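# Transfer the cap onto the other marker, both markers upright

## Task

Take the cap off its current marker, press it onto the other marker until it clicks into place, and leave both markers upright in their block at the end.

## Robot and tools

Robot: two arms, left_arm and right_arm. right_arm ends in a right hand and left_arm in its mirror-image left hand. Each hand has sixteen hinge motors plus a current_limit and a speed setting. A camera stand sits behind the arms. Cameras are cam_high, cam_low, cam_left_wrist and cam_right_wrist, each 504x504 pixels. Loose objects can occasionally be nudged by an outside push.

Frame: everything uses the scene frame. Its origin is at table-top height, halfway between the nominal arm bases. +z points up, +x points out over the table, and left_arm sits on the +y side. These names do not match image left and right. Calibrated bases: left_arm at (+0.010, +0.390, 0) m with quat_wxyz (+1.000, 0, 0, -0.010); right_arm at (-0.033, -0.388, 0) m with quat_wxyz (+1.000, 0, 0, -0.019). Printed hand positions and orientations may be off by a few centimetres.

The row: every movement command is a row of 48 numbers, each in [-1, 1], covering both arms even if only one moves. The order is:
1. left_arm dx, dy, dz, rx, ry, rz
2. the left hand's sixteen motor numbers
3. left current_limit, then left speed
4. the same 18 numbers again for right_arm.

Pose numbers: dx to rz are offsets, not poses. They count from that arm's Hand target at the start of the action or move, along the scene axes. 1.0 equals 0.6 m of travel or 180 degrees. rx, ry, rz form a single rotation vector, applied about the Hand target's position. Every row in an action counts from the same starting target, not from the row before. Sending the same offset in a later call moves the arm further again. Six zeros mean: go to (or hold) the current Hand target. Each step, the commanded orientation is clipped to within 32 degrees of the measured one. The hand often stops short of its target. If so, send the remaining gap as a fresh offset.

Motor numbers, in this order: index_abd, index_mcp, index_pip, index_dip, middle_abd, middle_mcp, middle_pip, middle_dip, ring_abd, ring_mcp, ring_pip, ring_dip, thumb_cmc, thumb_axl, thumb_mcp, thumb_ipl. Each is an absolute goal angle, scaled linearly between the hinge's two stops.
- Open hand (all straight): 0, .75, .58, .70 for each finger; thumb .71, .68, .23, .17.
- Lower values curl the fingers toward the palm. Lowering thumb_cmc swings the thumb in front of the palm.
- A zero is a real goal, not 'no change'. To leave a hand untouched, copy back its hand_goal, hand_current_limit and hand_speed.
- current_limit maps -1..+1 to 0..550 mA, never below 11 mA. It starts at +0.4.
- speed sets the hinge rate to (speed+1)/2 of 8.5 rad/s. It starts at -0.6.
- Settings stay in force until you send new ones.

Hand geometry, in the hand point's axes:
- +z runs along the straight fingers toward the tips; +y points out of the palm face (at y = -0.062); +x runs across the palm away from the thumb on the right hand and toward it on the left.
- Straight fingertips are near z = +0.112, y = -0.076. The index is 0.023 m to the thumb side of the hand point; middle and ring are 0.023 and 0.068 m to the other side.
- A rigid mast near the wrist on the palm side (z -0.16 to -0.11) can strike things.
- The shape tables (patterns a to d) give tip positions for pinch and grasp shapes.

execute_actions: actions is a list of actions. Each action holds up to 15 rows, one per 1/30 s step; a short action repeats its last row. cameras is a list of names, ["all"], [] or null. Images come back only for an empty actions list or when cameras asks for them.

move: target is one 48-number row, or a list of up to 15 rows. Every row is an offset from the same starting Hand targets, and all rows in a list must carry the same hand numbers.
- speed: m/s, 0.002 to 3.6, default 0.25. Turning is capped at twice that figure in rad/s. Give one number, or one per target.
- blend: corner rounding in m. 0 means stop at each target.
- stop_force: 3 to 120 N. It ends an arm's path when the wrist sensor feels that much push against the motion. Do not rely on it for rotating moves, or when backing away from contact.
- zero: with stop_force, true re-zeroes moving arms before the move.
- blocking=false returns after about 0.5 s; it cannot be combined with stop_force.
- Paths are straight, do not avoid obstacles, and time out at 10 s.
- The result adds a 'move:' line with the ending (done, off_target, moving, held, fault) and limits (paced: pose clipped; held: steps withheld).

Other tools:
- wait: seconds 0 to 10.
- stop: brakes a running move.
- zoom_image: camera plus region [x0, y0, x1, y1] in pixels of that camera's newest image, at most 504 each way.
- zero_wrist_force: arm is left_arm or right_arm.
- finished_scene: scene 1, optional; ends the scene for good.

Results: per arm you get end_effector_position (m), end_effector_quat_wxyz and velocities (m/s, rad/s) in the scene frame. You also get Hand target (the base for the next offsets), joint positions and torques, and Wrist force/torque in the end effector's own axes, plus the peak since the last reading. Per motor you get hand_goal, hand_measured, hand_current_ma (positive pushes toward -1) and hand_state: moving, goal, blocked or overload.

Avoid:
- Collisions: loads reaching a joint limit (wrist joints 26.6 N m), or outside force near 150 N, stop the arm for 10 s. Arms are stiff, so never aim past a firm contact; approach slowly. Any hit or squeeze between the two arms, including one hand gripping the other's fingers, can fail the scene.
- Motor overload: current at or above 495 mA for 5 s shuts a motor off for 10 s.
- Heat: holding loads or stretched poses heats motors; at 85 °C the brakes lock.
- Bad paths: do not sweep a hand close to its own base.
- Losing objects: do not drop parts, release moving ones, or let anything fall or leave the table. The markers must still be standing in the block when the scene ends.

Each tool is called after ">>>" in YAML: its name, and indented under it one key for each argument.

## Session

>>> execute_actions:
  actions: []

Scene clock: 0.00 s.
left_arm: end_effector_position=(+0.3985, +0.3042, +0.2209) hand_goal=(+0.000, +0.754, +0.576, +0.696, +0.000, +0.754, +0.576, +0.696, +0.000, +0.754, +0.576, +0.696, +0.714, +0.678, +0.226, +0.168) hand_measured=(+0.000, +0.754, +0.576, +0.696, +0.000, +0.754, +0.576, +0.696, +0.000, +0.754, +0.576, +0.696, +0.714, +0.678, +0.226, +0.168) hand_current_ma=(+0, +0, +0, +0, +0, +0, +0, +0, +0, +0, +0, +0, +0, +0, +0, +0) hand_state=(goal, goal, goal, goal, goal, goal, goal, goal, goal, goal, goal, goal, goal, goal, goal, goal) hand_current_limit=0.40 hand_speed=-0.60 end_effector_quat_wxyz=(-0.042, +0.772, +0.633, -0.033) | right_arm: end_effector_position=(+0.1158, -0.1986, +0.2951) hand_goal=(+0.000, +0.754, +0.576, +0.696, +0.000, +0.754, +0.576, +0.696, +0.000, +0.754, +0.576, +0.696, +0.714, +0.678, +0.226, +0.168) hand_measured=(+0.000, +0.754, +0.576, +0.696, +0.000, +0.754, +0.576, +0.696, +0.000, +0.754, +0.576, +0.696, +0.714, +0.678, +0.226, +0.168) hand_current_ma=(+0, +0, +0, +0, +0, +0, +0, +0, +0, +0, +0, +0, +0, +0, +0, +0) hand_state=(goal, goal, goal, goal, goal, goal, goal, goal, goal, goal, goal, goal, goal, goal, goal, goal) hand_current_limit=0.40 hand_speed=-0.60 end_effector_quat_wxyz=(-0.004, -0.623, +0.781, -0.050)
Joint positions: left_arm=[3.275 -1.159 -2.198 -1.456 1.606 0.309] | right_arm=[0.19 -2.214 2.151 -1.552 -1.661 3.515]
Joint velocities: within noise
Joint torques (N m): no reading
Wrist force (N): no reading
Wrist torque (N m): no reading
Wrist force, peak (N): no reading
Hand target: left_arm +0.3985, +0.3042, +0.2209; -0.042, +0.772, +0.633, -0.033 | right_arm +0.1158, -0.1986, +0.2951; -0.004, -0.623, +0.781, -0.050

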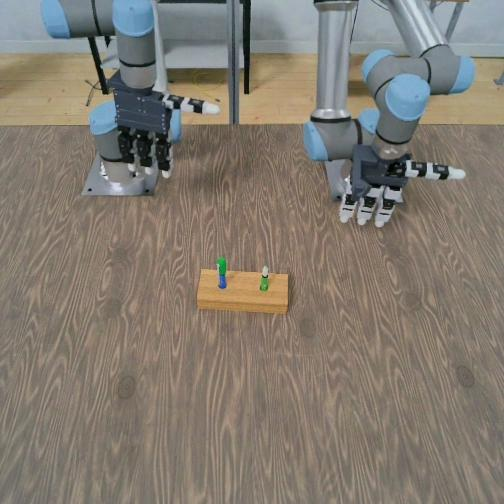

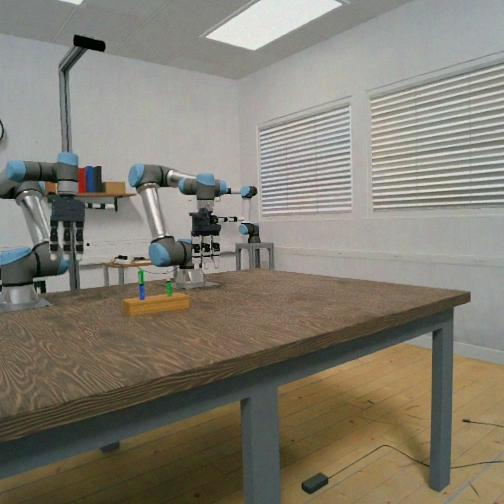

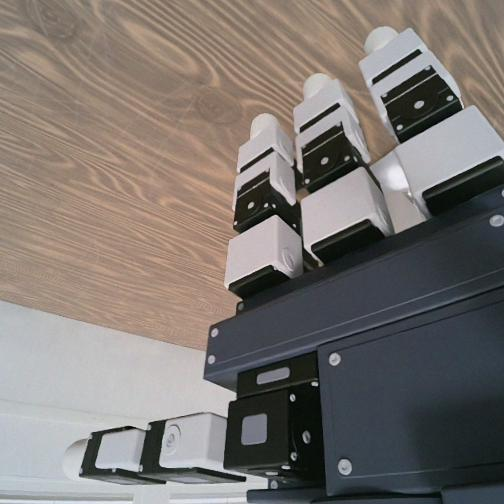

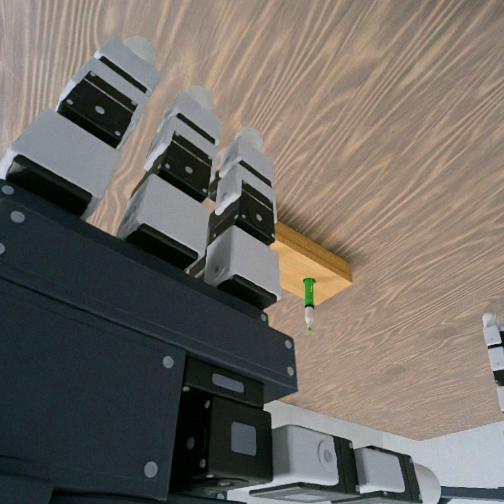

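>>> zoom_image:
  camera: "cam_high"
  region: [180, 240, 310, 330]

>>> zoom_image:
  camera: "cam_low"
  region: [100, 250, 220, 330]

>>> zoom_image:
  camera: "cam_right_wrist"
  region: [240, 200, 380, 350]

>>> zoom_image:
  camera: "cam_high"
  region: [70, 0, 500, 250]

Scaled by 3.877.

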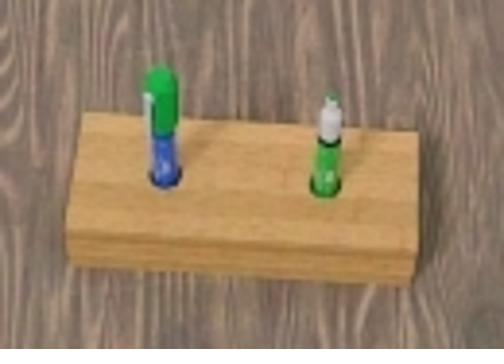

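Scaled by 4.200.

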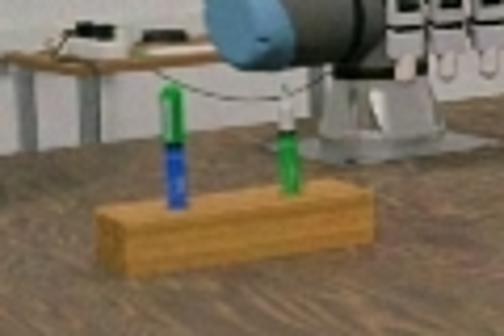

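Scaled by 3.360.

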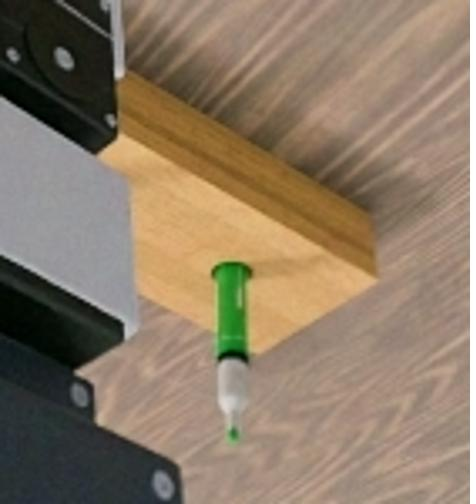

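Scaled by 1.172.

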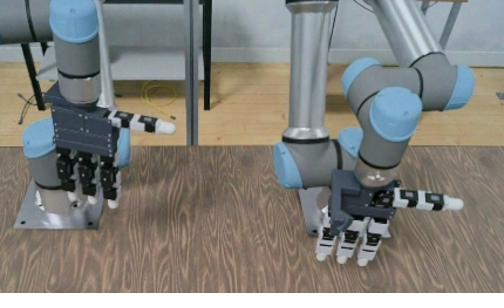

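>>> move:
  target: [0,0,0,0,0,0, 0,0.754,0.576,0.696,0,0.754,0.576,0.696,0,0.754,0.576,0.696,0.714,0.678,0.226,0.168,0.4,-0.6, 0.357,-0.119,0.0915,0.1545,-0.472,0.2738, 0,-0.068,0.576,0.696,0,-0.068,0.576,0.696,0,0.754,0.576,0.696,-0.571,0.678,0.226,0.168,0.4,-0.6]
  speed: 0.3
  cameras: ["all"]

Scene clock: 31.40 s.
left_arm: end_effector_position=(+0.3985, +0.3042, +0.2209) hand_goal=(+0.000, +0.754, +0.576, +0.696, +0.000, +0.754, +0.576, +0.696, +0.000, +0.754, +0.576, +0.696, +0.714, +0.678, +0.226, +0.168) hand_measured=(+0.000, +0.754, +0.576, +0.696, +0.000, +0.754, +0.576, +0.696, +0.000, +0.754, +0.576, +0.696, +0.714, +0.678, +0.224, +0.168) hand_current_ma=(+0, -2, +2, +0, +0, -2, +2, +0, +0, -2, +2, +0, +1, -2, -9, -1) hand_state=(goal, goal, goal, goal, goal, goal, goal, goal, goal, goal, goal, goal, goal, goal, goal, goal) hand_current_limit=0.40 hand_speed=-0.60 end_effector_quat_wxyz=(-0.042, +0.772, +0.633, -0.033) | right_arm: end_effector_position=(+0.3313, -0.2687, +0.3500) hand_goal=(+0.000, -0.068, +0.576, +0.696, +0.000, -0.068, +0.576, +0.696, +0.000, +0.754, +0.576, +0.696, -0.570, +0.678, +0.226, +0.168) hand_measured=(+0.000, -0.070, +0.576, +0.696, +0.000, -0.070, +0.576, +0.696, +0.000, +0.746, +0.576, +0.696, -0.570, +0.678, +0.224, +0.168) hand_current_ma=(+0, -11, +2, +0, +0, -10, +2, +0, +0, -31, +0, +0, +2, -2, -11, -1) hand_state=(goal, goal, goal, goal, goal, goal, goal, goal, goal, goal, goal, goal, goal, goal, goal, goal) hand_current_limit=0.40 hand_speed=-0.60 end_effector_quat_wxyz=(+0.620, -0.665, +0.304, -0.284)
Joint positions: left_arm=[3.275 -1.159 -2.198 -1.456 1.606 0.309] | right_arm=[-0.838 -2.42 2.337 -1.233 -0.071 1.315]
Joint torques (N m): left_arm=[0.57 5.35 24.14 2.37 -0.13 -0.02] | right_arm=[11.37 19.57 -32.39 0.35 -1.02 -1.49]
Wrist force (N): left_arm=[0.2 0.1 0.0] | right_arm=[-0.1 3.4 -0.9]
Wrist torque (N m): left_arm=[0.01 -0.02 0.01] | right_arm=[0.39 0.07 0.24]
Wrist force, peak (N): left_arm=[-0.1 0.3 0.5] | right_arm=[0.4 3.7 -0.6]
Hand target: left_arm +0.3985, +0.3042, +0.2209; -0.042, +0.772, +0.633, -0.033 | right_arm +0.3300, -0.2700, +0.3500; +0.653, -0.653, +0.270, -0.271
Off the commanded pose: left_arm 0.000 m, 0 deg | right_arm 0.002 m, 6 deg.
move: off_target (right_arm)

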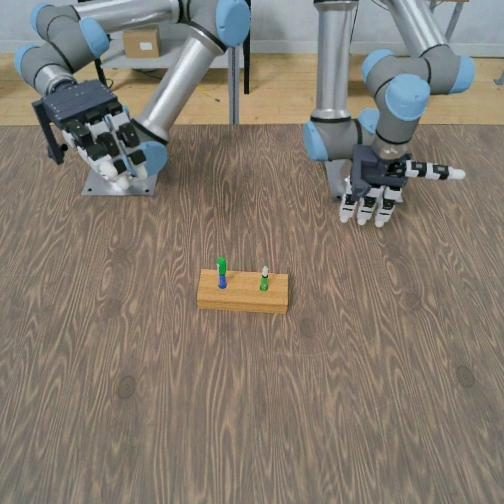

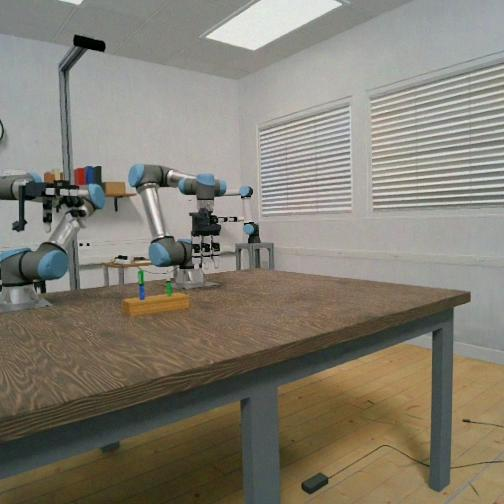

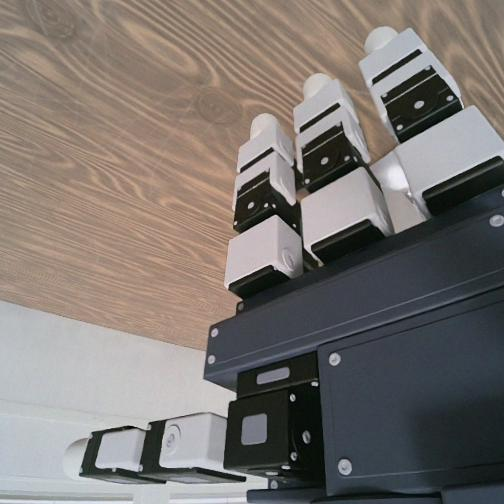

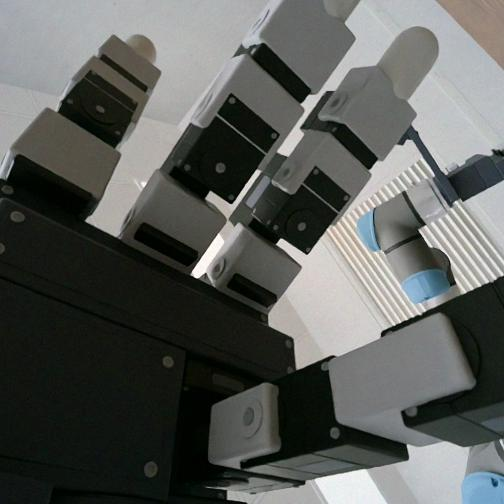

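>>> move:
  target: [0,0,0,0,0,0, 0,0.754,0.576,0.696,0,0.754,0.576,0.696,0,0.754,0.576,0.696,0.714,0.678,0.226,0.168,0.4,-0.6, 0.183,0.267,-0.083,0,0,0, -0.125,-0.068,0.576,0.696,0.125,-0.068,0.576,0.696,0,0.754,0.576,0.696,-0.67,0.678,0.226,0.168,0.4,-0.6]
  speed: 0.3
  cameras: ["all"]

Scene clock: 38.33 s.
left_arm: end_effector_position=(+0.3985, +0.3042, +0.2209) hand_goal=(+0.000, +0.754, +0.576, +0.696, +0.000, +0.754, +0.576, +0.696, +0.000, +0.754, +0.576, +0.696, +0.714, +0.678, +0.226, +0.168) hand_measured=(+0.000, +0.754, +0.576, +0.696, +0.000, +0.754, +0.576, +0.696, +0.000, +0.754, +0.576, +0.696, +0.714, +0.678, +0.224, +0.168) hand_current_ma=(+0, -2, +2, +0, +0, -2, +2, +0, +0, -2, +2, +0, +1, -2, -9, -1) hand_state=(goal, goal, goal, goal, goal, goal, goal, goal, goal, goal, goal, goal, goal, goal, goal, goal) hand_current_limit=0.40 hand_speed=-0.60 end_effector_quat_wxyz=(-0.042, +0.772, +0.633, -0.033) | right_arm: end_effector_position=(+0.4398, -0.1098, +0.3002) hand_goal=(-0.124, -0.068, +0.576, +0.696, +0.126, -0.068, +0.576, +0.696, +0.000, +0.754, +0.576, +0.696, -0.670, +0.678, +0.226, +0.168) hand_measured=(-0.096, -0.074, +0.576, +0.696, +0.096, -0.074, +0.576, +0.696, +0.000, +0.746, +0.576, +0.696, -0.668, +0.678, +0.224, +0.168) hand_current_ma=(+95, -19, +2, +0, -104, -19, +2, +0, +0, -32, +0, +0, +8, -2, -6, -1) hand_state=(blocked, goal, goal, goal, blocked, goal, goal, goal, goal, goal, goal, goal, goal, goal, goal, goal) hand_current_limit=0.40 hand_speed=-0.60 end_effector_quat_wxyz=(+0.653, -0.653, +0.270, -0.271)
Joint positions: left_arm=[3.275 -1.159 -2.198 -1.456 1.606 0.309] | right_arm=[-0.067 -1.726 1.978 -0.252 0.679 0]
Joint torques (N m): left_arm=[-0.02 5.05 23.38 2.34 -0.13 0.1] | right_arm=[10.94 -2.38 -30.64 1.3 2.76 -1.51]
Wrist force (N): left_arm=[0.0 0.1 0.1] | right_arm=[-0.1 3.2 -1.4]
Wrist torque (N m): left_arm=[0.00 0.01 0.00] | right_arm=[0.38 0.08 0.23]
Wrist force, peak (N): left_arm=[0.0 0.4 0.4] | right_arm=[1.3 4.3 -1.6]
Hand target: left_arm +0.3985, +0.3042, +0.2209; -0.042, +0.772, +0.633, -0.033 | right_arm +0.4398, -0.1098, +0.3002; +0.653, -0.653, +0.270, -0.271
Off the commanded pose: left_arm 0.000 m, 0 deg | right_arm 0.000 m, 0 deg.
move: done

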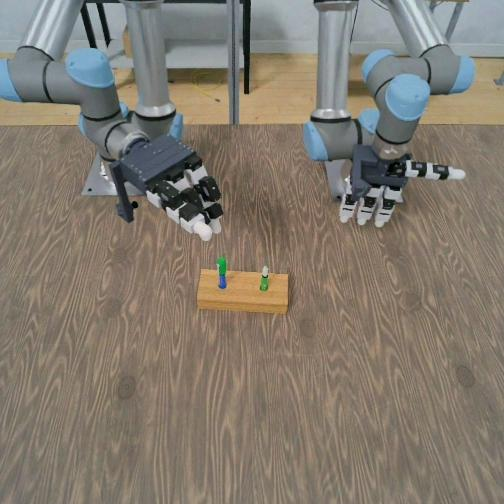

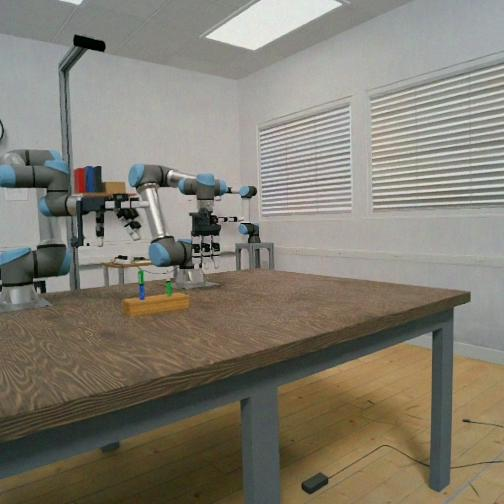

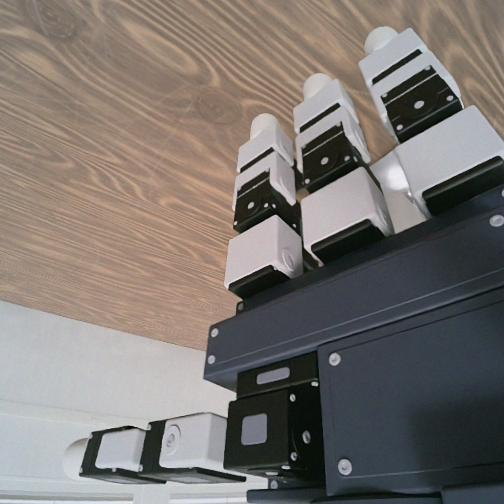

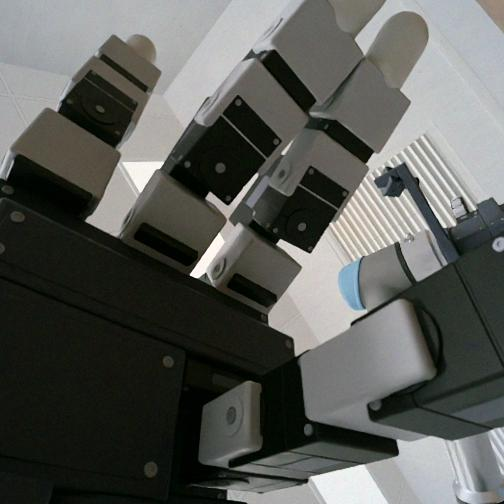

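>>> zoom_image:
  camera: "cam_high"
  region: [110, 130, 290, 310]

>>> zoom_image:
  camera: "cam_low"
  region: [60, 180, 200, 320]

Scaled by 2.800.

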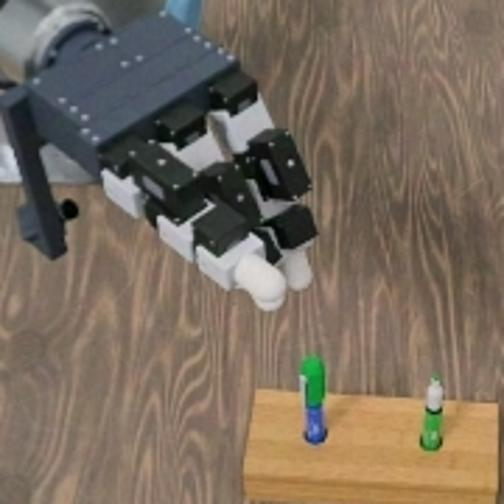

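Scaled by 3.600.

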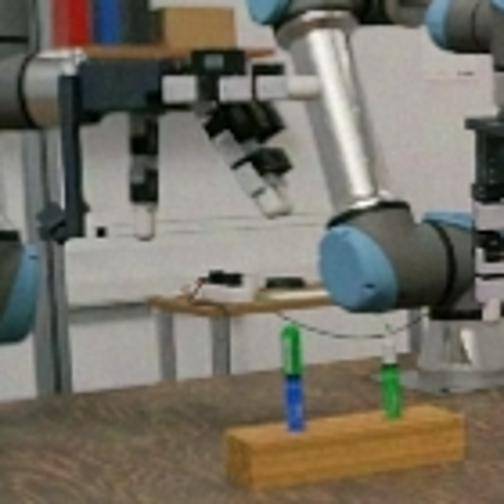

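>>> move:
  target: [0,0,0,0,0,0, 0,0.754,0.576,0.696,0,0.754,0.576,0.696,0,0.754,0.576,0.696,0.714,0.678,0.226,0.168,0.4,-0.6, 0.0955,0.148,-0.067,0,0,0, -0.098,-0.068,0.576,0.696,0.098,-0.068,0.576,0.696,0,0.754,0.576,0.696,-0.67,0.678,0.226,0.168,0.4,-0.6]
  speed: 0.3
  cameras: ["cam_high","cam_low","cam_left_wrist"]

>>> zoom_image:
  camera: "cam_high"
  region: [150, 180, 300, 330]

>>> zoom_image:
  camera: "cam_low"
  region: [80, 190, 210, 320]

Scene clock: 46.43 s.
left_arm: end_effector_position=(+0.3985, +0.3042, +0.2209) hand_goal=(+0.000, +0.754, +0.576, +0.696, +0.000, +0.754, +0.576, +0.696, +0.000, +0.754, +0.576, +0.696, +0.714, +0.678, +0.226, +0.168) hand_measured=(+0.000, +0.754, +0.576, +0.696, +0.000, +0.754, +0.576, +0.696, +0.000, +0.754, +0.576, +0.696, +0.714, +0.678, +0.224, +0.168) hand_current_ma=(+0, -2, +2, +0, +0, -2, +2, +0, +0, -2, +2, +0, +1, -2, -9, -1) hand_state=(goal, goal, goal, goal, goal, goal, goal, goal, goal, goal, goal, goal, goal, goal, goal, goal) hand_current_limit=0.40 hand_speed=-0.60 end_effector_quat_wxyz=(-0.042, +0.772, +0.633, -0.033) | right_arm: end_effector_position=(+0.4970, -0.0210, +0.2601) hand_goal=(-0.098, -0.068, +0.576, +0.696, +0.098, -0.068, +0.576, +0.696, +0.000, +0.754, +0.576, +0.696, -0.670, +0.678, +0.226, +0.168) hand_measured=(-0.092, -0.074, +0.576, +0.696, +0.092, -0.074, +0.576, +0.696, +0.000, +0.746, +0.576, +0.696, -0.668, +0.678, +0.224, +0.168) hand_current_ma=(+17, -19, +2, +0, -19, -19, +2, +0, +0, -33, +0, +0, +8, -2, -6, -1) hand_state=(goal, goal, goal, goal, goal, goal, goal, goal, goal, goal, goal, goal, goal, goal, goal, goal) hand_current_limit=0.40 hand_speed=-0.60 end_effector_quat_wxyz=(+0.653, -0.653, +0.270, -0.271)
Joint positions: left_arm=[3.275 -1.159 -2.198 -1.456 1.606 0.309] | right_arm=[0.177 -1.477 1.844 -0.368 0.923 -0.001]
Joint torques (N m): left_arm=[0.03 5.18 23.56 2.32 0.07 0] | right_arm=[11.94 -12.57 -30.22 -4.46 2.71 -1.59]
Wrist force (N): left_arm=[0.1 0.1 0.1] | right_arm=[0.3 3.1 -1.4]
Wrist torque (N m): left_arm=[0.00 0.00 0.00] | right_arm=[0.32 0.08 0.31]
Wrist force, peak (N): left_arm=[0.5 0.1 0.2] | right_arm=[0.1 3.6 -1.6]
Hand target: left_arm +0.3985, +0.3042, +0.2209; -0.042, +0.772, +0.633, -0.033 | right_arm +0.4971, -0.0210, +0.2600; +0.653, -0.653, +0.270, -0.271
Off the commanded pose: left_arm 0.000 m, 0 deg | right_arm 0.000 m, 0 deg.
move: done
Images, in order (width x height): cam_high 504x504, cam_low 504x504, cam_left_wrist 504x504.

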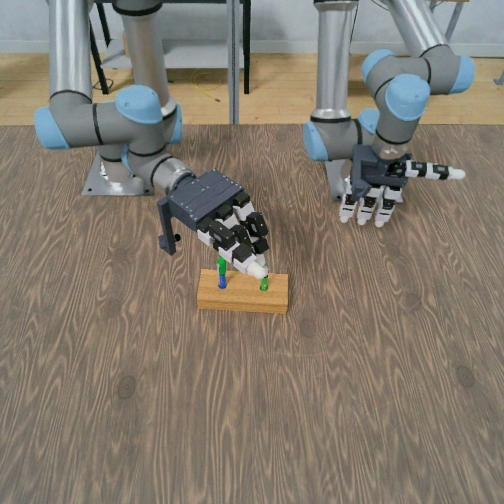

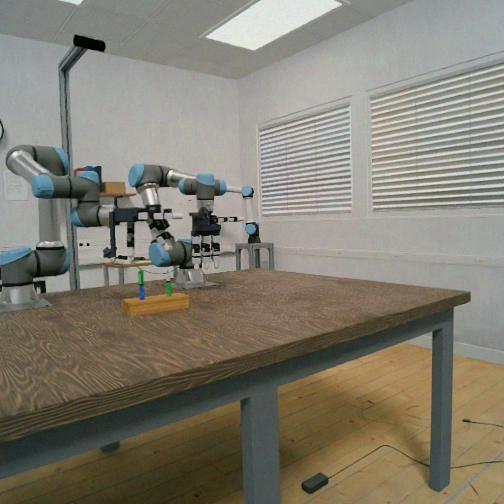

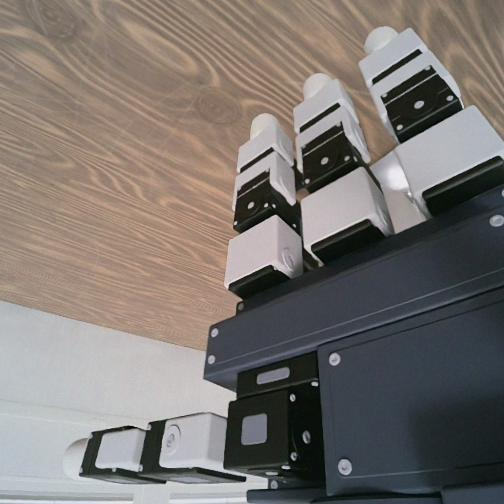

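Scaled by 3.360.

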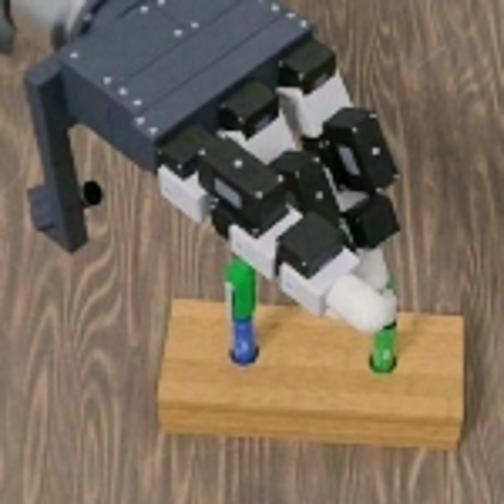

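Scaled by 3.877.

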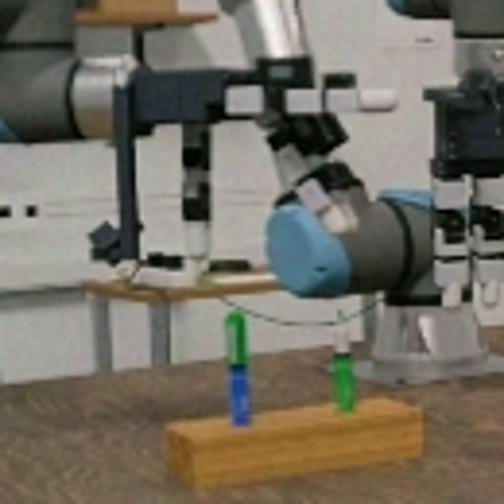

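>>> move:
  target: [0,0,0,0,0,0, 0,0.754,0.576,0.696,0,0.754,0.576,0.696,0,0.754,0.576,0.696,0.714,0.678,0.226,0.168,0.4,-0.6, -0.024,-0.019,-0.1,0,0,0, -0.098,-0.068,0.576,0.696,0.098,-0.068,0.576,0.696,0,0.754,0.576,0.696,-0.67,0.678,0.226,0.168,0.4,-0.6]
  speed: 0.15
  cameras: ["cam_high","cam_low","cam_right_wrist"]

>>> zoom_image:
  camera: "cam_high"
  region: [180, 210, 290, 320]

>>> zoom_image:
  camera: "cam_low"
  region: [100, 210, 200, 310]

Scene clock: 53.73 s.
left_arm: end_effector_position=(+0.3985, +0.3042, +0.2209) hand_goal=(+0.000, +0.754, +0.576, +0.696, +0.000, +0.754, +0.576, +0.696, +0.000, +0.754, +0.576, +0.696, +0.714, +0.678, +0.226, +0.168) hand_measured=(+0.000, +0.754, +0.576, +0.696, +0.000, +0.754, +0.576, +0.696, +0.000, +0.754, +0.576, +0.696, +0.714, +0.678, +0.224, +0.168) hand_current_ma=(+0, -2, +2, +0, +0, -2, +2, +0, +0, -2, +2, +0, +1, -2, -9, -1) hand_state=(goal, goal, goal, goal, goal, goal, goal, goal, goal, goal, goal, goal, goal, goal, goal, goal) hand_current_limit=0.40 hand_speed=-0.60 end_effector_quat_wxyz=(-0.042, +0.772, +0.633, -0.033) | right_arm: end_effector_position=(+0.4827, -0.0324, +0.2001) hand_goal=(-0.098, -0.068, +0.576, +0.696, +0.098, -0.068, +0.576, +0.696, +0.000, +0.754, +0.576, +0.696, -0.670, +0.678, +0.226, +0.168) hand_measured=(-0.092, -0.074, +0.576, +0.696, +0.092, -0.074, +0.576, +0.696, +0.000, +0.746, +0.576, +0.696, -0.668, +0.678, +0.224, +0.168) hand_current_ma=(+17, -19, +2, +0, -19, -19, +2, +0, +0, -33, +0, +0, +8, -2, -6, -1) hand_state=(goal, goal, goal, goal, goal, goal, goal, goal, goal, goal, goal, goal, goal, goal, goal, goal) hand_current_limit=0.40 hand_speed=-0.60 end_effector_quat_wxyz=(+0.653, -0.653, +0.270, -0.271)
Joint positions: left_arm=[3.275 -1.159 -2.198 -1.456 1.606 0.309] | right_arm=[0.153 -1.454 1.988 -0.535 0.9 -0.001]
Joint torques (N m): left_arm=[-0.21 4.94 23.36 2.51 0.02 -0.1] | right_arm=[-10.02 -12.9 -9.25 -4.66 -3.01 1.23]
Wrist force (N): left_arm=[0.4 0.1 0.2] | right_arm=[0.5 3.7 -1.2]
Wrist torque (N m): left_arm=[0.00 -0.05 0.03] | right_arm=[0.37 0.02 0.27]
Wrist force, peak (N): left_arm=[0.2 0.2 0.5] | right_arm=[0.6 4.6 -1.5]
Hand target: left_arm +0.3985, +0.3042, +0.2209; -0.042, +0.772, +0.633, -0.033 | right_arm +0.4827, -0.0324, +0.2000; +0.653, -0.653, +0.270, -0.271
Off the commanded pose: left_arm 0.000 m, 0 deg | right_arm 0.000 m, 0 deg.
move: done
Images, in order (width x height): cam_high 504x504, cam_low 504x504, cam_right_wrist 504x504.

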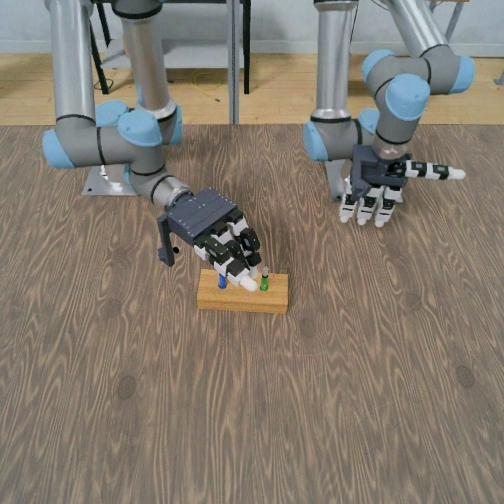

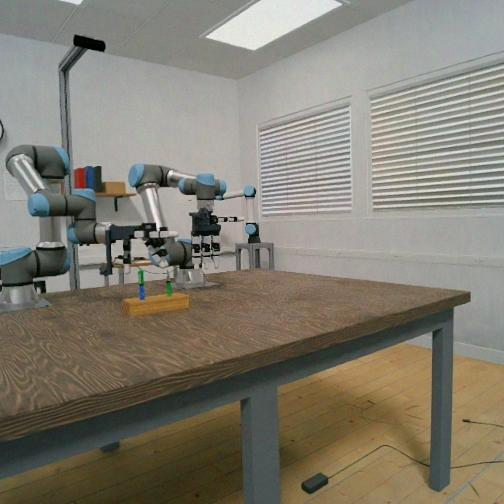

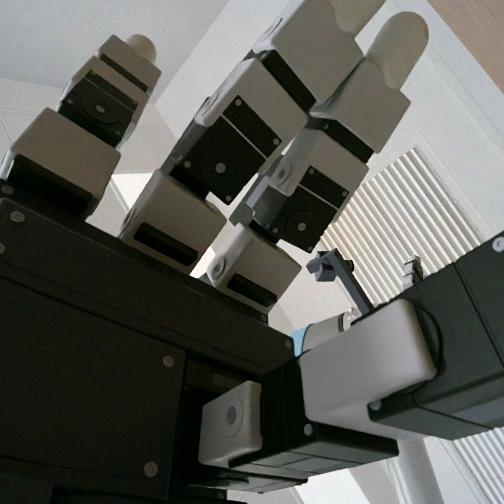

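Scaled by 4.582.

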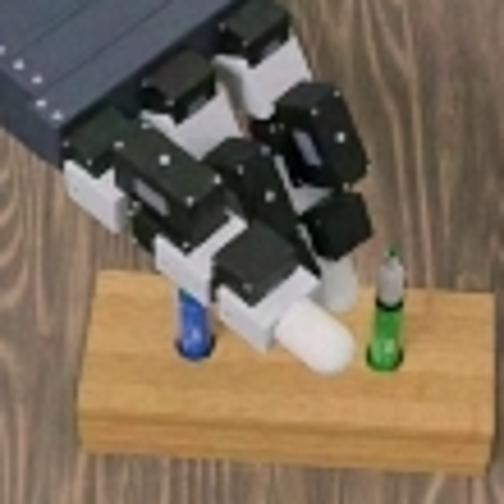

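Scaled by 5.040.

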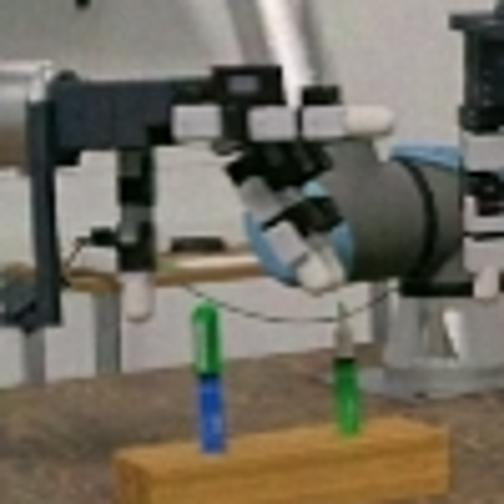

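>>> move:
  target:
    - [0,0,0,0,0,0, 0,0.754,0.576,0.696,0,0.754,0.576,0.696,0,0.754,0.576,0.696,0.714,0.678,0.226,0.168,0.4,-0.6, -0.003,0,-0.0667,0,0,0, -0.098,-0.068,0.576,0.696,0.098,-0.068,0.576,0.696,0,0.754,0.576,0.696,-0.67,0.678,0.226,0.168,0.4,-0.6]
    - [0,0,0,0,0,0, 0,0.754,0.576,0.696,0,0.754,0.576,0.696,0,0.754,0.576,0.696,0.714,0.678,0.226,0.168,0.4,-0.6, -0.003,0,-0.0667,0,0,0, -0.098,-0.45,0.576,0.75,0.098,-0.45,0.576,0.75,0,0.754,0.576,0.696,-0.67,0.678,-0.22,0.6,0.4,-0.8]
  speed: 0.1
  cameras: ["cam_high","cam_low","cam_right_wrist"]

>>> zoom_image:
  camera: "cam_high"
  region: [180, 210, 290, 320]

>>> zoom_image:
  camera: "cam_low"
  region: [100, 220, 190, 310]

Scene clock: 60.23 s.
left_arm: end_effector_position=(+0.3985, +0.3042, +0.2209) hand_goal=(+0.000, +0.754, +0.576, +0.696, +0.000, +0.754, +0.576, +0.696, +0.000, +0.754, +0.576, +0.696, +0.714, +0.678, +0.226, +0.168) hand_measured=(+0.000, +0.754, +0.576, +0.696, +0.000, +0.754, +0.576, +0.696, +0.000, +0.754, +0.576, +0.696, +0.714, +0.678, +0.224, +0.168) hand_current_ma=(+0, -2, +2, +0, +0, -2, +2, +0, +0, -2, +2, +0, +1, -2, -9, -1) hand_state=(goal, goal, goal, goal, goal, goal, goal, goal, goal, goal, goal, goal, goal, goal, goal, goal) hand_current_limit=0.40 hand_speed=-0.60 end_effector_quat_wxyz=(-0.042, +0.772, +0.633, -0.033) | right_arm: end_effector_position=(+0.4809, -0.0324, +0.1600) hand_goal=(-0.098, -0.450, +0.576, +0.750, +0.098, -0.450, +0.576, +0.750, +0.000, +0.754, +0.576, +0.696, -0.670, +0.678, -0.220, +0.600) hand_measured=(-0.092, -0.450, +0.576, +0.748, +0.092, -0.450, +0.576, +0.748, +0.000, +0.746, +0.576, +0.696, -0.668, +0.678, -0.212, +0.598) hand_current_ma=(+17, +2, +2, -9, -19, +3, +2, -9, +0, -33, +0, +0, +8, -2, +33, -7) hand_state=(goal, goal, goal, goal, goal, goal, goal, goal, goal, goal, goal, goal, goal, goal, goal, goal) hand_current_limit=0.40 hand_speed=-0.80 end_effector_quat_wxyz=(+0.653, -0.653, +0.270, -0.271)
Joint positions: left_arm=[3.275 -1.159 -2.198 -1.456 1.606 0.309] | right_arm=[0.154 -1.399 2.047 -0.648 0.9 -0.001]
Joint torques (N m): left_arm=[1.2 4.19 23.48 2.49 -0.11 -0.13] | right_arm=[10.85 -13.95 -7.21 -4.35 2.58 1.3]
Wrist force (N): left_arm=[0.0 0.0 0.2] | right_arm=[0.6 4.0 -1.1]
Wrist torque (N m): left_arm=[-0.02 0.01 0.00] | right_arm=[0.44 -0.01 0.25]
Wrist force, peak (N): left_arm=[0.0 0.4 0.2] | right_arm=[0.6 5.1 -1.0]
Hand target: left_arm +0.3985, +0.3042, +0.2209; -0.042, +0.772, +0.633, -0.033 | right_arm +0.4809, -0.0324, +0.1600; +0.653, -0.653, +0.270, -0.271
Off the commanded pose: left_arm 0.000 m, 0 deg | right_arm 0.000 m, 0 deg.
move: done
Images, in order (width x height): cam_high 504x504, cam_low 504x504, cam_right_wrist 504x504.

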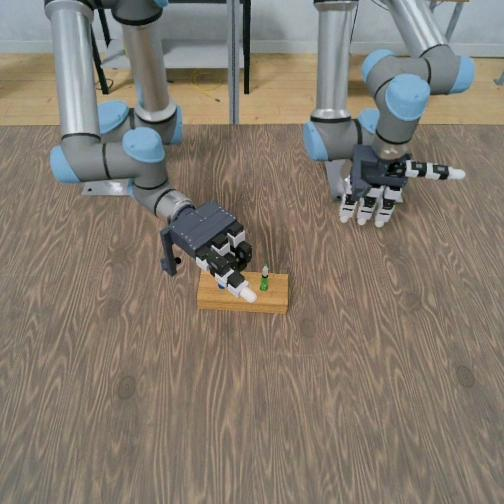

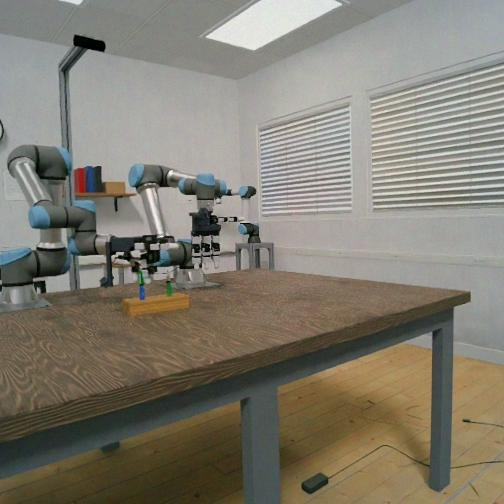

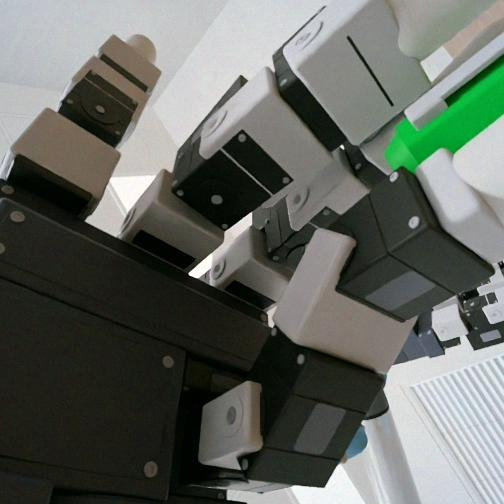

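Scaled by 4.582.

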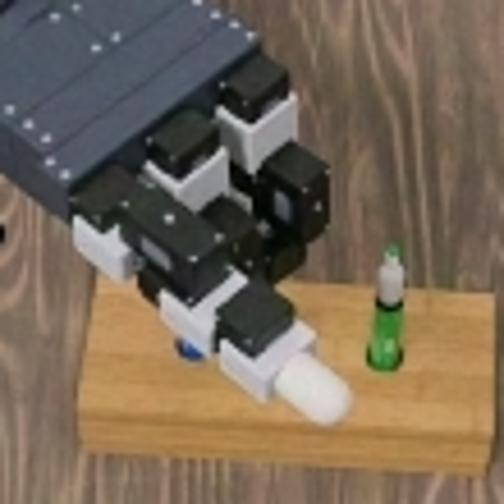

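Scaled by 5.600.

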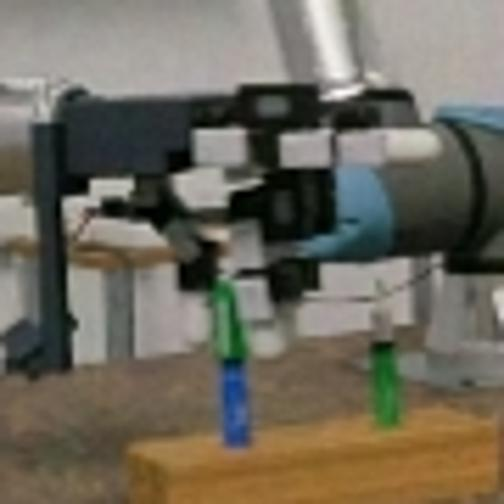

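>>> zoom_image:
  camera: "cam_right_wrist"
  region: [304, 0, 504, 300]

>>> zoom_image:
  camera: "cam_low"
  region: [120, 235, 180, 305]

Scaled by 1.680.

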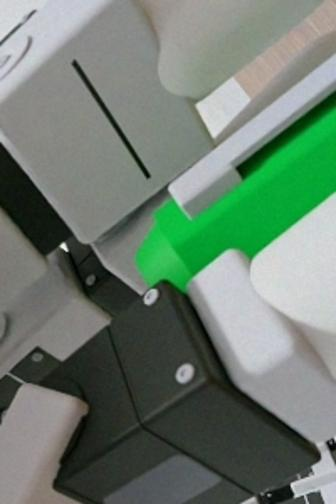

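Scaled by 7.200.

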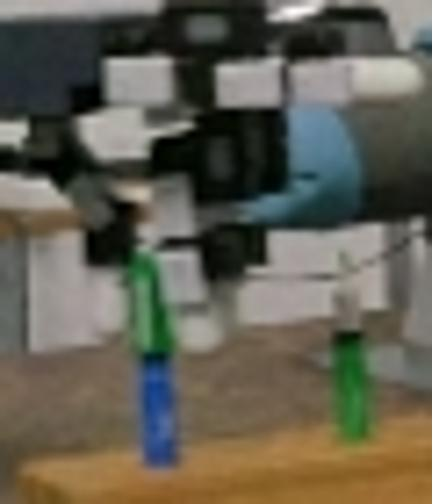

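>>> move:
  target: [0,0,0,0,0,0, 0,0.754,0.576,0.696,0,0.754,0.576,0.696,0,0.754,0.576,0.696,0.714,0.678,0.226,0.168,0.4,-0.6, 0,0,0,0,0,0, -0.098,-0.62,0.576,0.77,0.098,-0.62,0.576,0.77,0,0.754,0.576,0.696,-0.67,0.678,-0.33,0.68,0.2,-0.85]
  speed: 0.1
  cameras: ["cam_high","cam_low","cam_right_wrist"]

>>> zoom_image:
  camera: "cam_right_wrist"
  region: [304, 0, 504, 300]

>>> zoom_image:
  camera: "cam_low"
  region: [120, 235, 180, 305]

Scene clock: 63.60 s.
left_arm: end_effector_position=(+0.3985, +0.3042, +0.2209) hand_goal=(+0.000, +0.754, +0.576, +0.696, +0.000, +0.754, +0.576, +0.696, +0.000, +0.754, +0.576, +0.696, +0.714, +0.678, +0.226, +0.168) hand_measured=(+0.000, +0.754, +0.576, +0.696, +0.000, +0.754, +0.576, +0.696, +0.000, +0.754, +0.576, +0.696, +0.714, +0.678, +0.224, +0.168) hand_current_ma=(+0, -2, +2, +0, +0, -2, +2, +0, +0, -2, +2, +0, +1, -2, -9, -1) hand_state=(goal, goal, goal, goal, goal, goal, goal, goal, goal, goal, goal, goal, goal, goal, goal, goal) hand_current_limit=0.40 hand_speed=-0.60 end_effector_quat_wxyz=(-0.042, +0.772, +0.633, -0.033) | right_arm: end_effector_position=(+0.4809, -0.0324, +0.1600) hand_goal=(-0.098, -0.620, +0.576, +0.770, +0.098, -0.620, +0.576, +0.770, +0.000, +0.754, +0.576, +0.696, -0.670, +0.678, -0.330, +0.680) hand_measured=(-0.092, -0.538, +0.590, +0.770, +0.092, -0.552, +0.592, +0.772, +0.000, +0.746, +0.576, +0.696, -0.670, +0.678, -0.264, +0.692) hand_current_ma=(+17, +330, +56, +2, -19, +316, +58, +9, +0, -33, +0, +0, -2, -2, +329, +66) hand_state=(goal, blocked, goal, goal, goal, blocked, goal, goal, goal, goal, goal, goal, goal, goal, blocked, goal) hand_current_limit=0.20 hand_speed=-0.85 end_effector_quat_wxyz=(+0.653, -0.653, +0.270, -0.271)
Joint positions: left_arm=[3.275 -1.159 -2.198 -1.456 1.606 0.309] | right_arm=[0.154 -1.399 2.047 -0.648 0.9 -0.001]
Joint torques (N m): left_arm=[0.1 5.22 23.46 2.72 0.1 -0.26] | right_arm=[10.66 -13.67 -9.86 -4.13 2.58 1.17]
Wrist force (N): left_arm=[0.0 0.3 0.2] | right_arm=[0.8 4.4 -1.1]
Wrist torque (N m): left_arm=[0.01 0.00 -0.01] | right_arm=[0.47 -0.03 0.27]
Wrist force, peak (N): left_arm=[0.1 -0.1 0.5] | right_arm=[0.7 4.5 -1.0]
Hand target: left_arm +0.3985, +0.3042, +0.2209; -0.042, +0.772, +0.633, -0.033 | right_arm +0.4809, -0.0324, +0.1600; +0.653, -0.653, +0.270, -0.271
Off the commanded pose: left_arm 0.000 m, 0 deg | right_arm 0.000 m, 0 deg.
move: done
Images, in order (width x height): cam_high 504x504, cam_low 504x504, cam_right_wrist 504x504.

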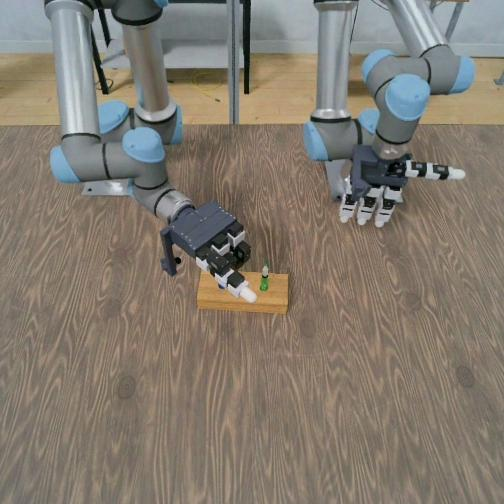

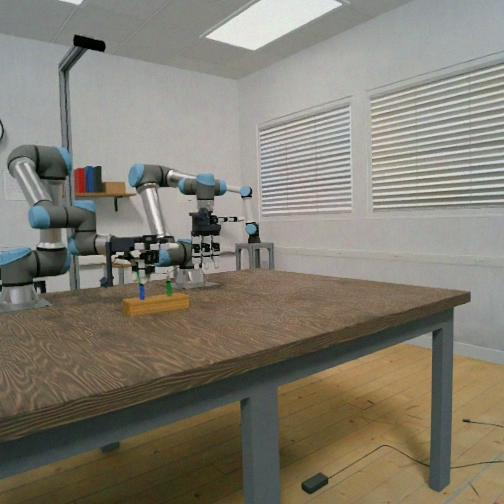

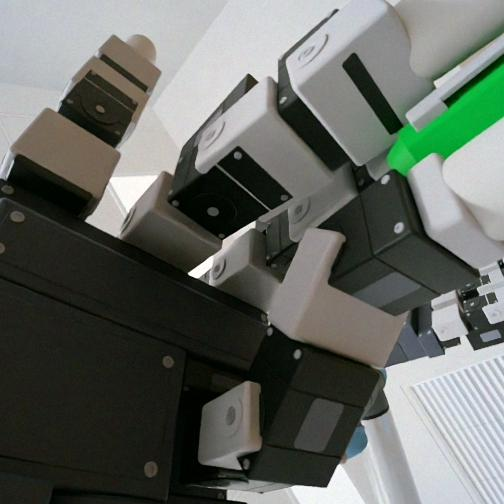

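Scaled by 1.680.

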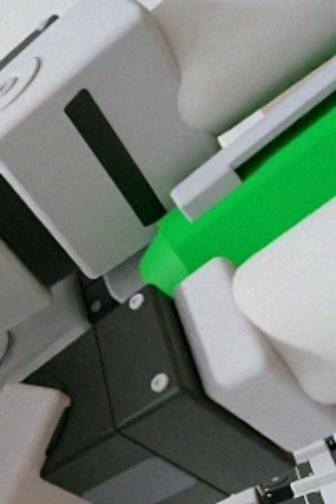

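Scaled by 7.200.

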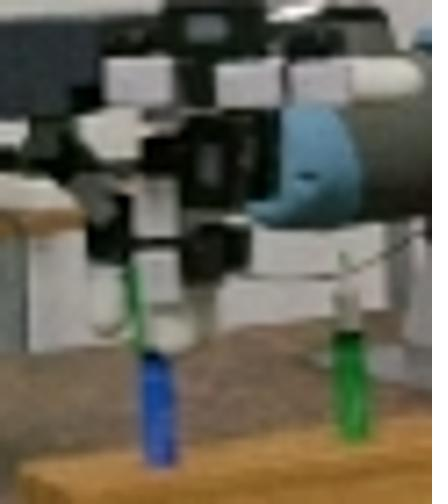

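>>> move:
  target:
    - [0,0,0,0,0,0, 0,0.754,0.576,0.696,0,0.754,0.576,0.696,0,0.754,0.576,0.696,0.714,0.678,0.226,0.168,0.4,-0.6, 0,0,0,0,0,0, -0.098,-0.62,0.576,0.77,0.098,-0.62,0.576,0.77,0,0.754,0.576,0.696,-0.67,0.678,-0.42,0.72,0.75,-0.85]
    - [0,0,0,0,0,0, 0,0.754,0.576,0.696,0,0.754,0.576,0.696,0,0.754,0.576,0.696,0.714,0.678,0.226,0.168,0.4,-0.6, 0,0,0.01,0,0,0, -0.098,-0.62,0.576,0.77,0.098,-0.62,0.576,0.77,0,0.754,0.576,0.696,-0.67,0.678,-0.42,0.72,0.75,-0.85]
  speed: 0.02
  cameras: ["cam_high","cam_low","cam_right_wrist"]

>>> zoom_image:
  camera: "cam_right_wrist"
  region: [304, 0, 504, 300]

>>> zoom_image:
  camera: "cam_low"
  region: [120, 235, 180, 305]

Scene clock: 67.10 s.
left_arm: end_effector_position=(+0.3985, +0.3042, +0.2209) hand_goal=(+0.000, +0.754, +0.576, +0.696, +0.000, +0.754, +0.576, +0.696, +0.000, +0.754, +0.576, +0.696, +0.714, +0.678, +0.226, +0.168) hand_measured=(+0.000, +0.754, +0.576, +0.696, +0.000, +0.754, +0.576, +0.696, +0.000, +0.754, +0.576, +0.696, +0.714, +0.678, +0.224, +0.168) hand_current_ma=(+0, -2, +2, +0, +0, -2, +2, +0, +0, -2, +2, +0, +1, -2, -9, -1) hand_state=(goal, goal, goal, goal, goal, goal, goal, goal, goal, goal, goal, goal, goal, goal, goal, goal) hand_current_limit=0.40 hand_speed=-0.60 end_effector_quat_wxyz=(-0.042, +0.772, +0.633, -0.033) | right_arm: end_effector_position=(+0.4809, -0.0324, +0.1659) hand_goal=(-0.098, -0.620, +0.576, +0.770, +0.098, -0.620, +0.576, +0.770, +0.000, +0.754, +0.576, +0.696, -0.670, +0.678, -0.420, +0.720) hand_measured=(-0.092, -0.548, +0.592, +0.770, +0.092, -0.558, +0.592, +0.772, +0.000, +0.746, +0.576, +0.696, -0.672, +0.678, -0.276, +0.732) hand_current_ma=(+17, +341, +59, +3, -19, +282, +58, +9, +0, -33, +0, +0, -7, -2, +481, +58) hand_state=(goal, blocked, goal, goal, goal, blocked, goal, goal, goal, goal, goal, goal, goal, goal, blocked, goal) hand_current_limit=0.75 hand_speed=-0.85 end_effector_quat_wxyz=(+0.653, -0.653, +0.270, -0.271)
Joint positions: left_arm=[3.275 -1.159 -2.198 -1.456 1.606 0.309] | right_arm=[0.154 -1.408 2.039 -0.631 0.9 -0.001]
Joint torques (N m): left_arm=[0.1 4.76 22.76 2.76 -0.26 -0.12] | right_arm=[11.39 -32.32 -28.62 1.24 2.5 0.76]
Wrist force (N): left_arm=[-0.1 0.1 0.2] | right_arm=[0.3 4.2 -1.0]
Wrist torque (N m): left_arm=[-0.01 0.01 -0.01] | right_arm=[0.46 0.04 0.22]
Wrist force, peak (N): left_arm=[-0.1 0.3 0.4] | right_arm=[0.6 4.7 -1.2]
Hand target: left_arm +0.3985, +0.3042, +0.2209; -0.042, +0.772, +0.633, -0.033 | right_arm +0.4809, -0.0324, +0.1660; +0.653, -0.653, +0.270, -0.271
Off the commanded pose: left_arm 0.000 m, 0 deg | right_arm 0.000 m, 0 deg.
move: done
Images, in order (width x height): cam_high 504x504, cam_low 504x504, cam_right_wrist 504x504.

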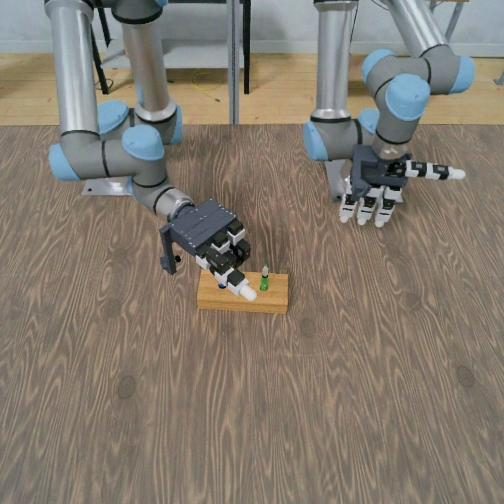

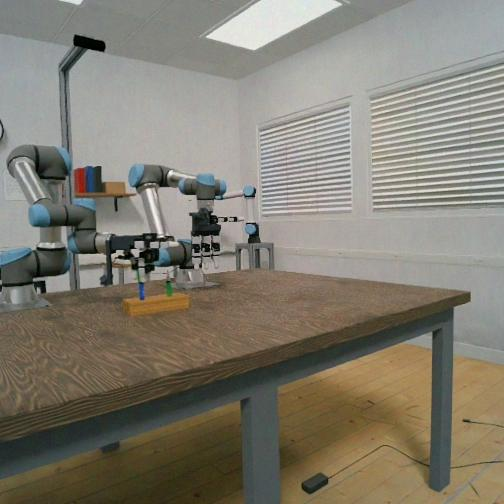

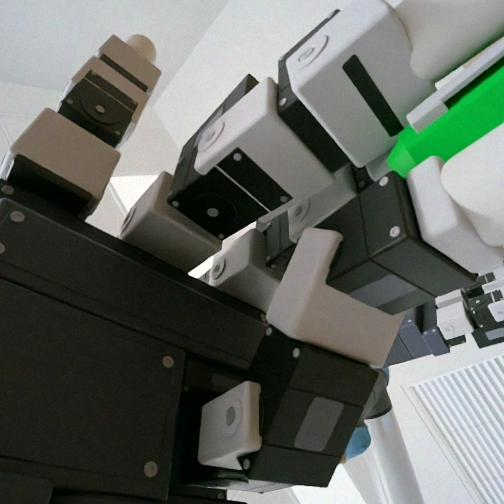

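Scaled by 1.680.

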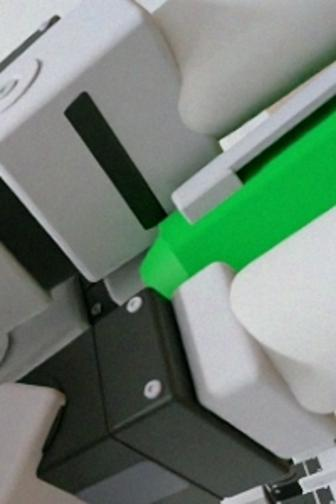

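Scaled by 7.200.

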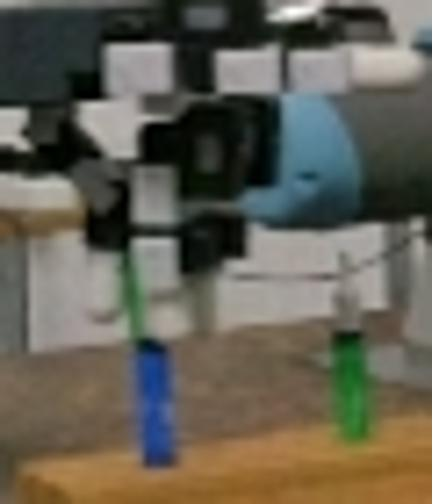

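>>> zoom_image:
  camera: "cam_low"
  region: [130, 260, 180, 310]

>>> zoom_image:
  camera: "cam_high"
  region: [190, 240, 290, 320]

Scaled by 10.080.

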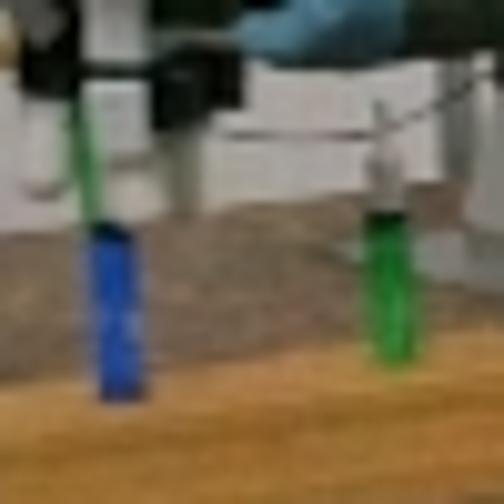

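Scaled by 5.040.

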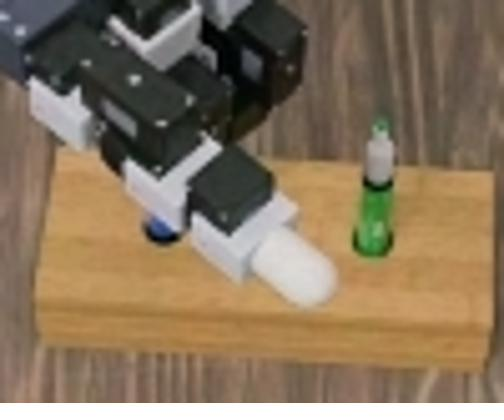

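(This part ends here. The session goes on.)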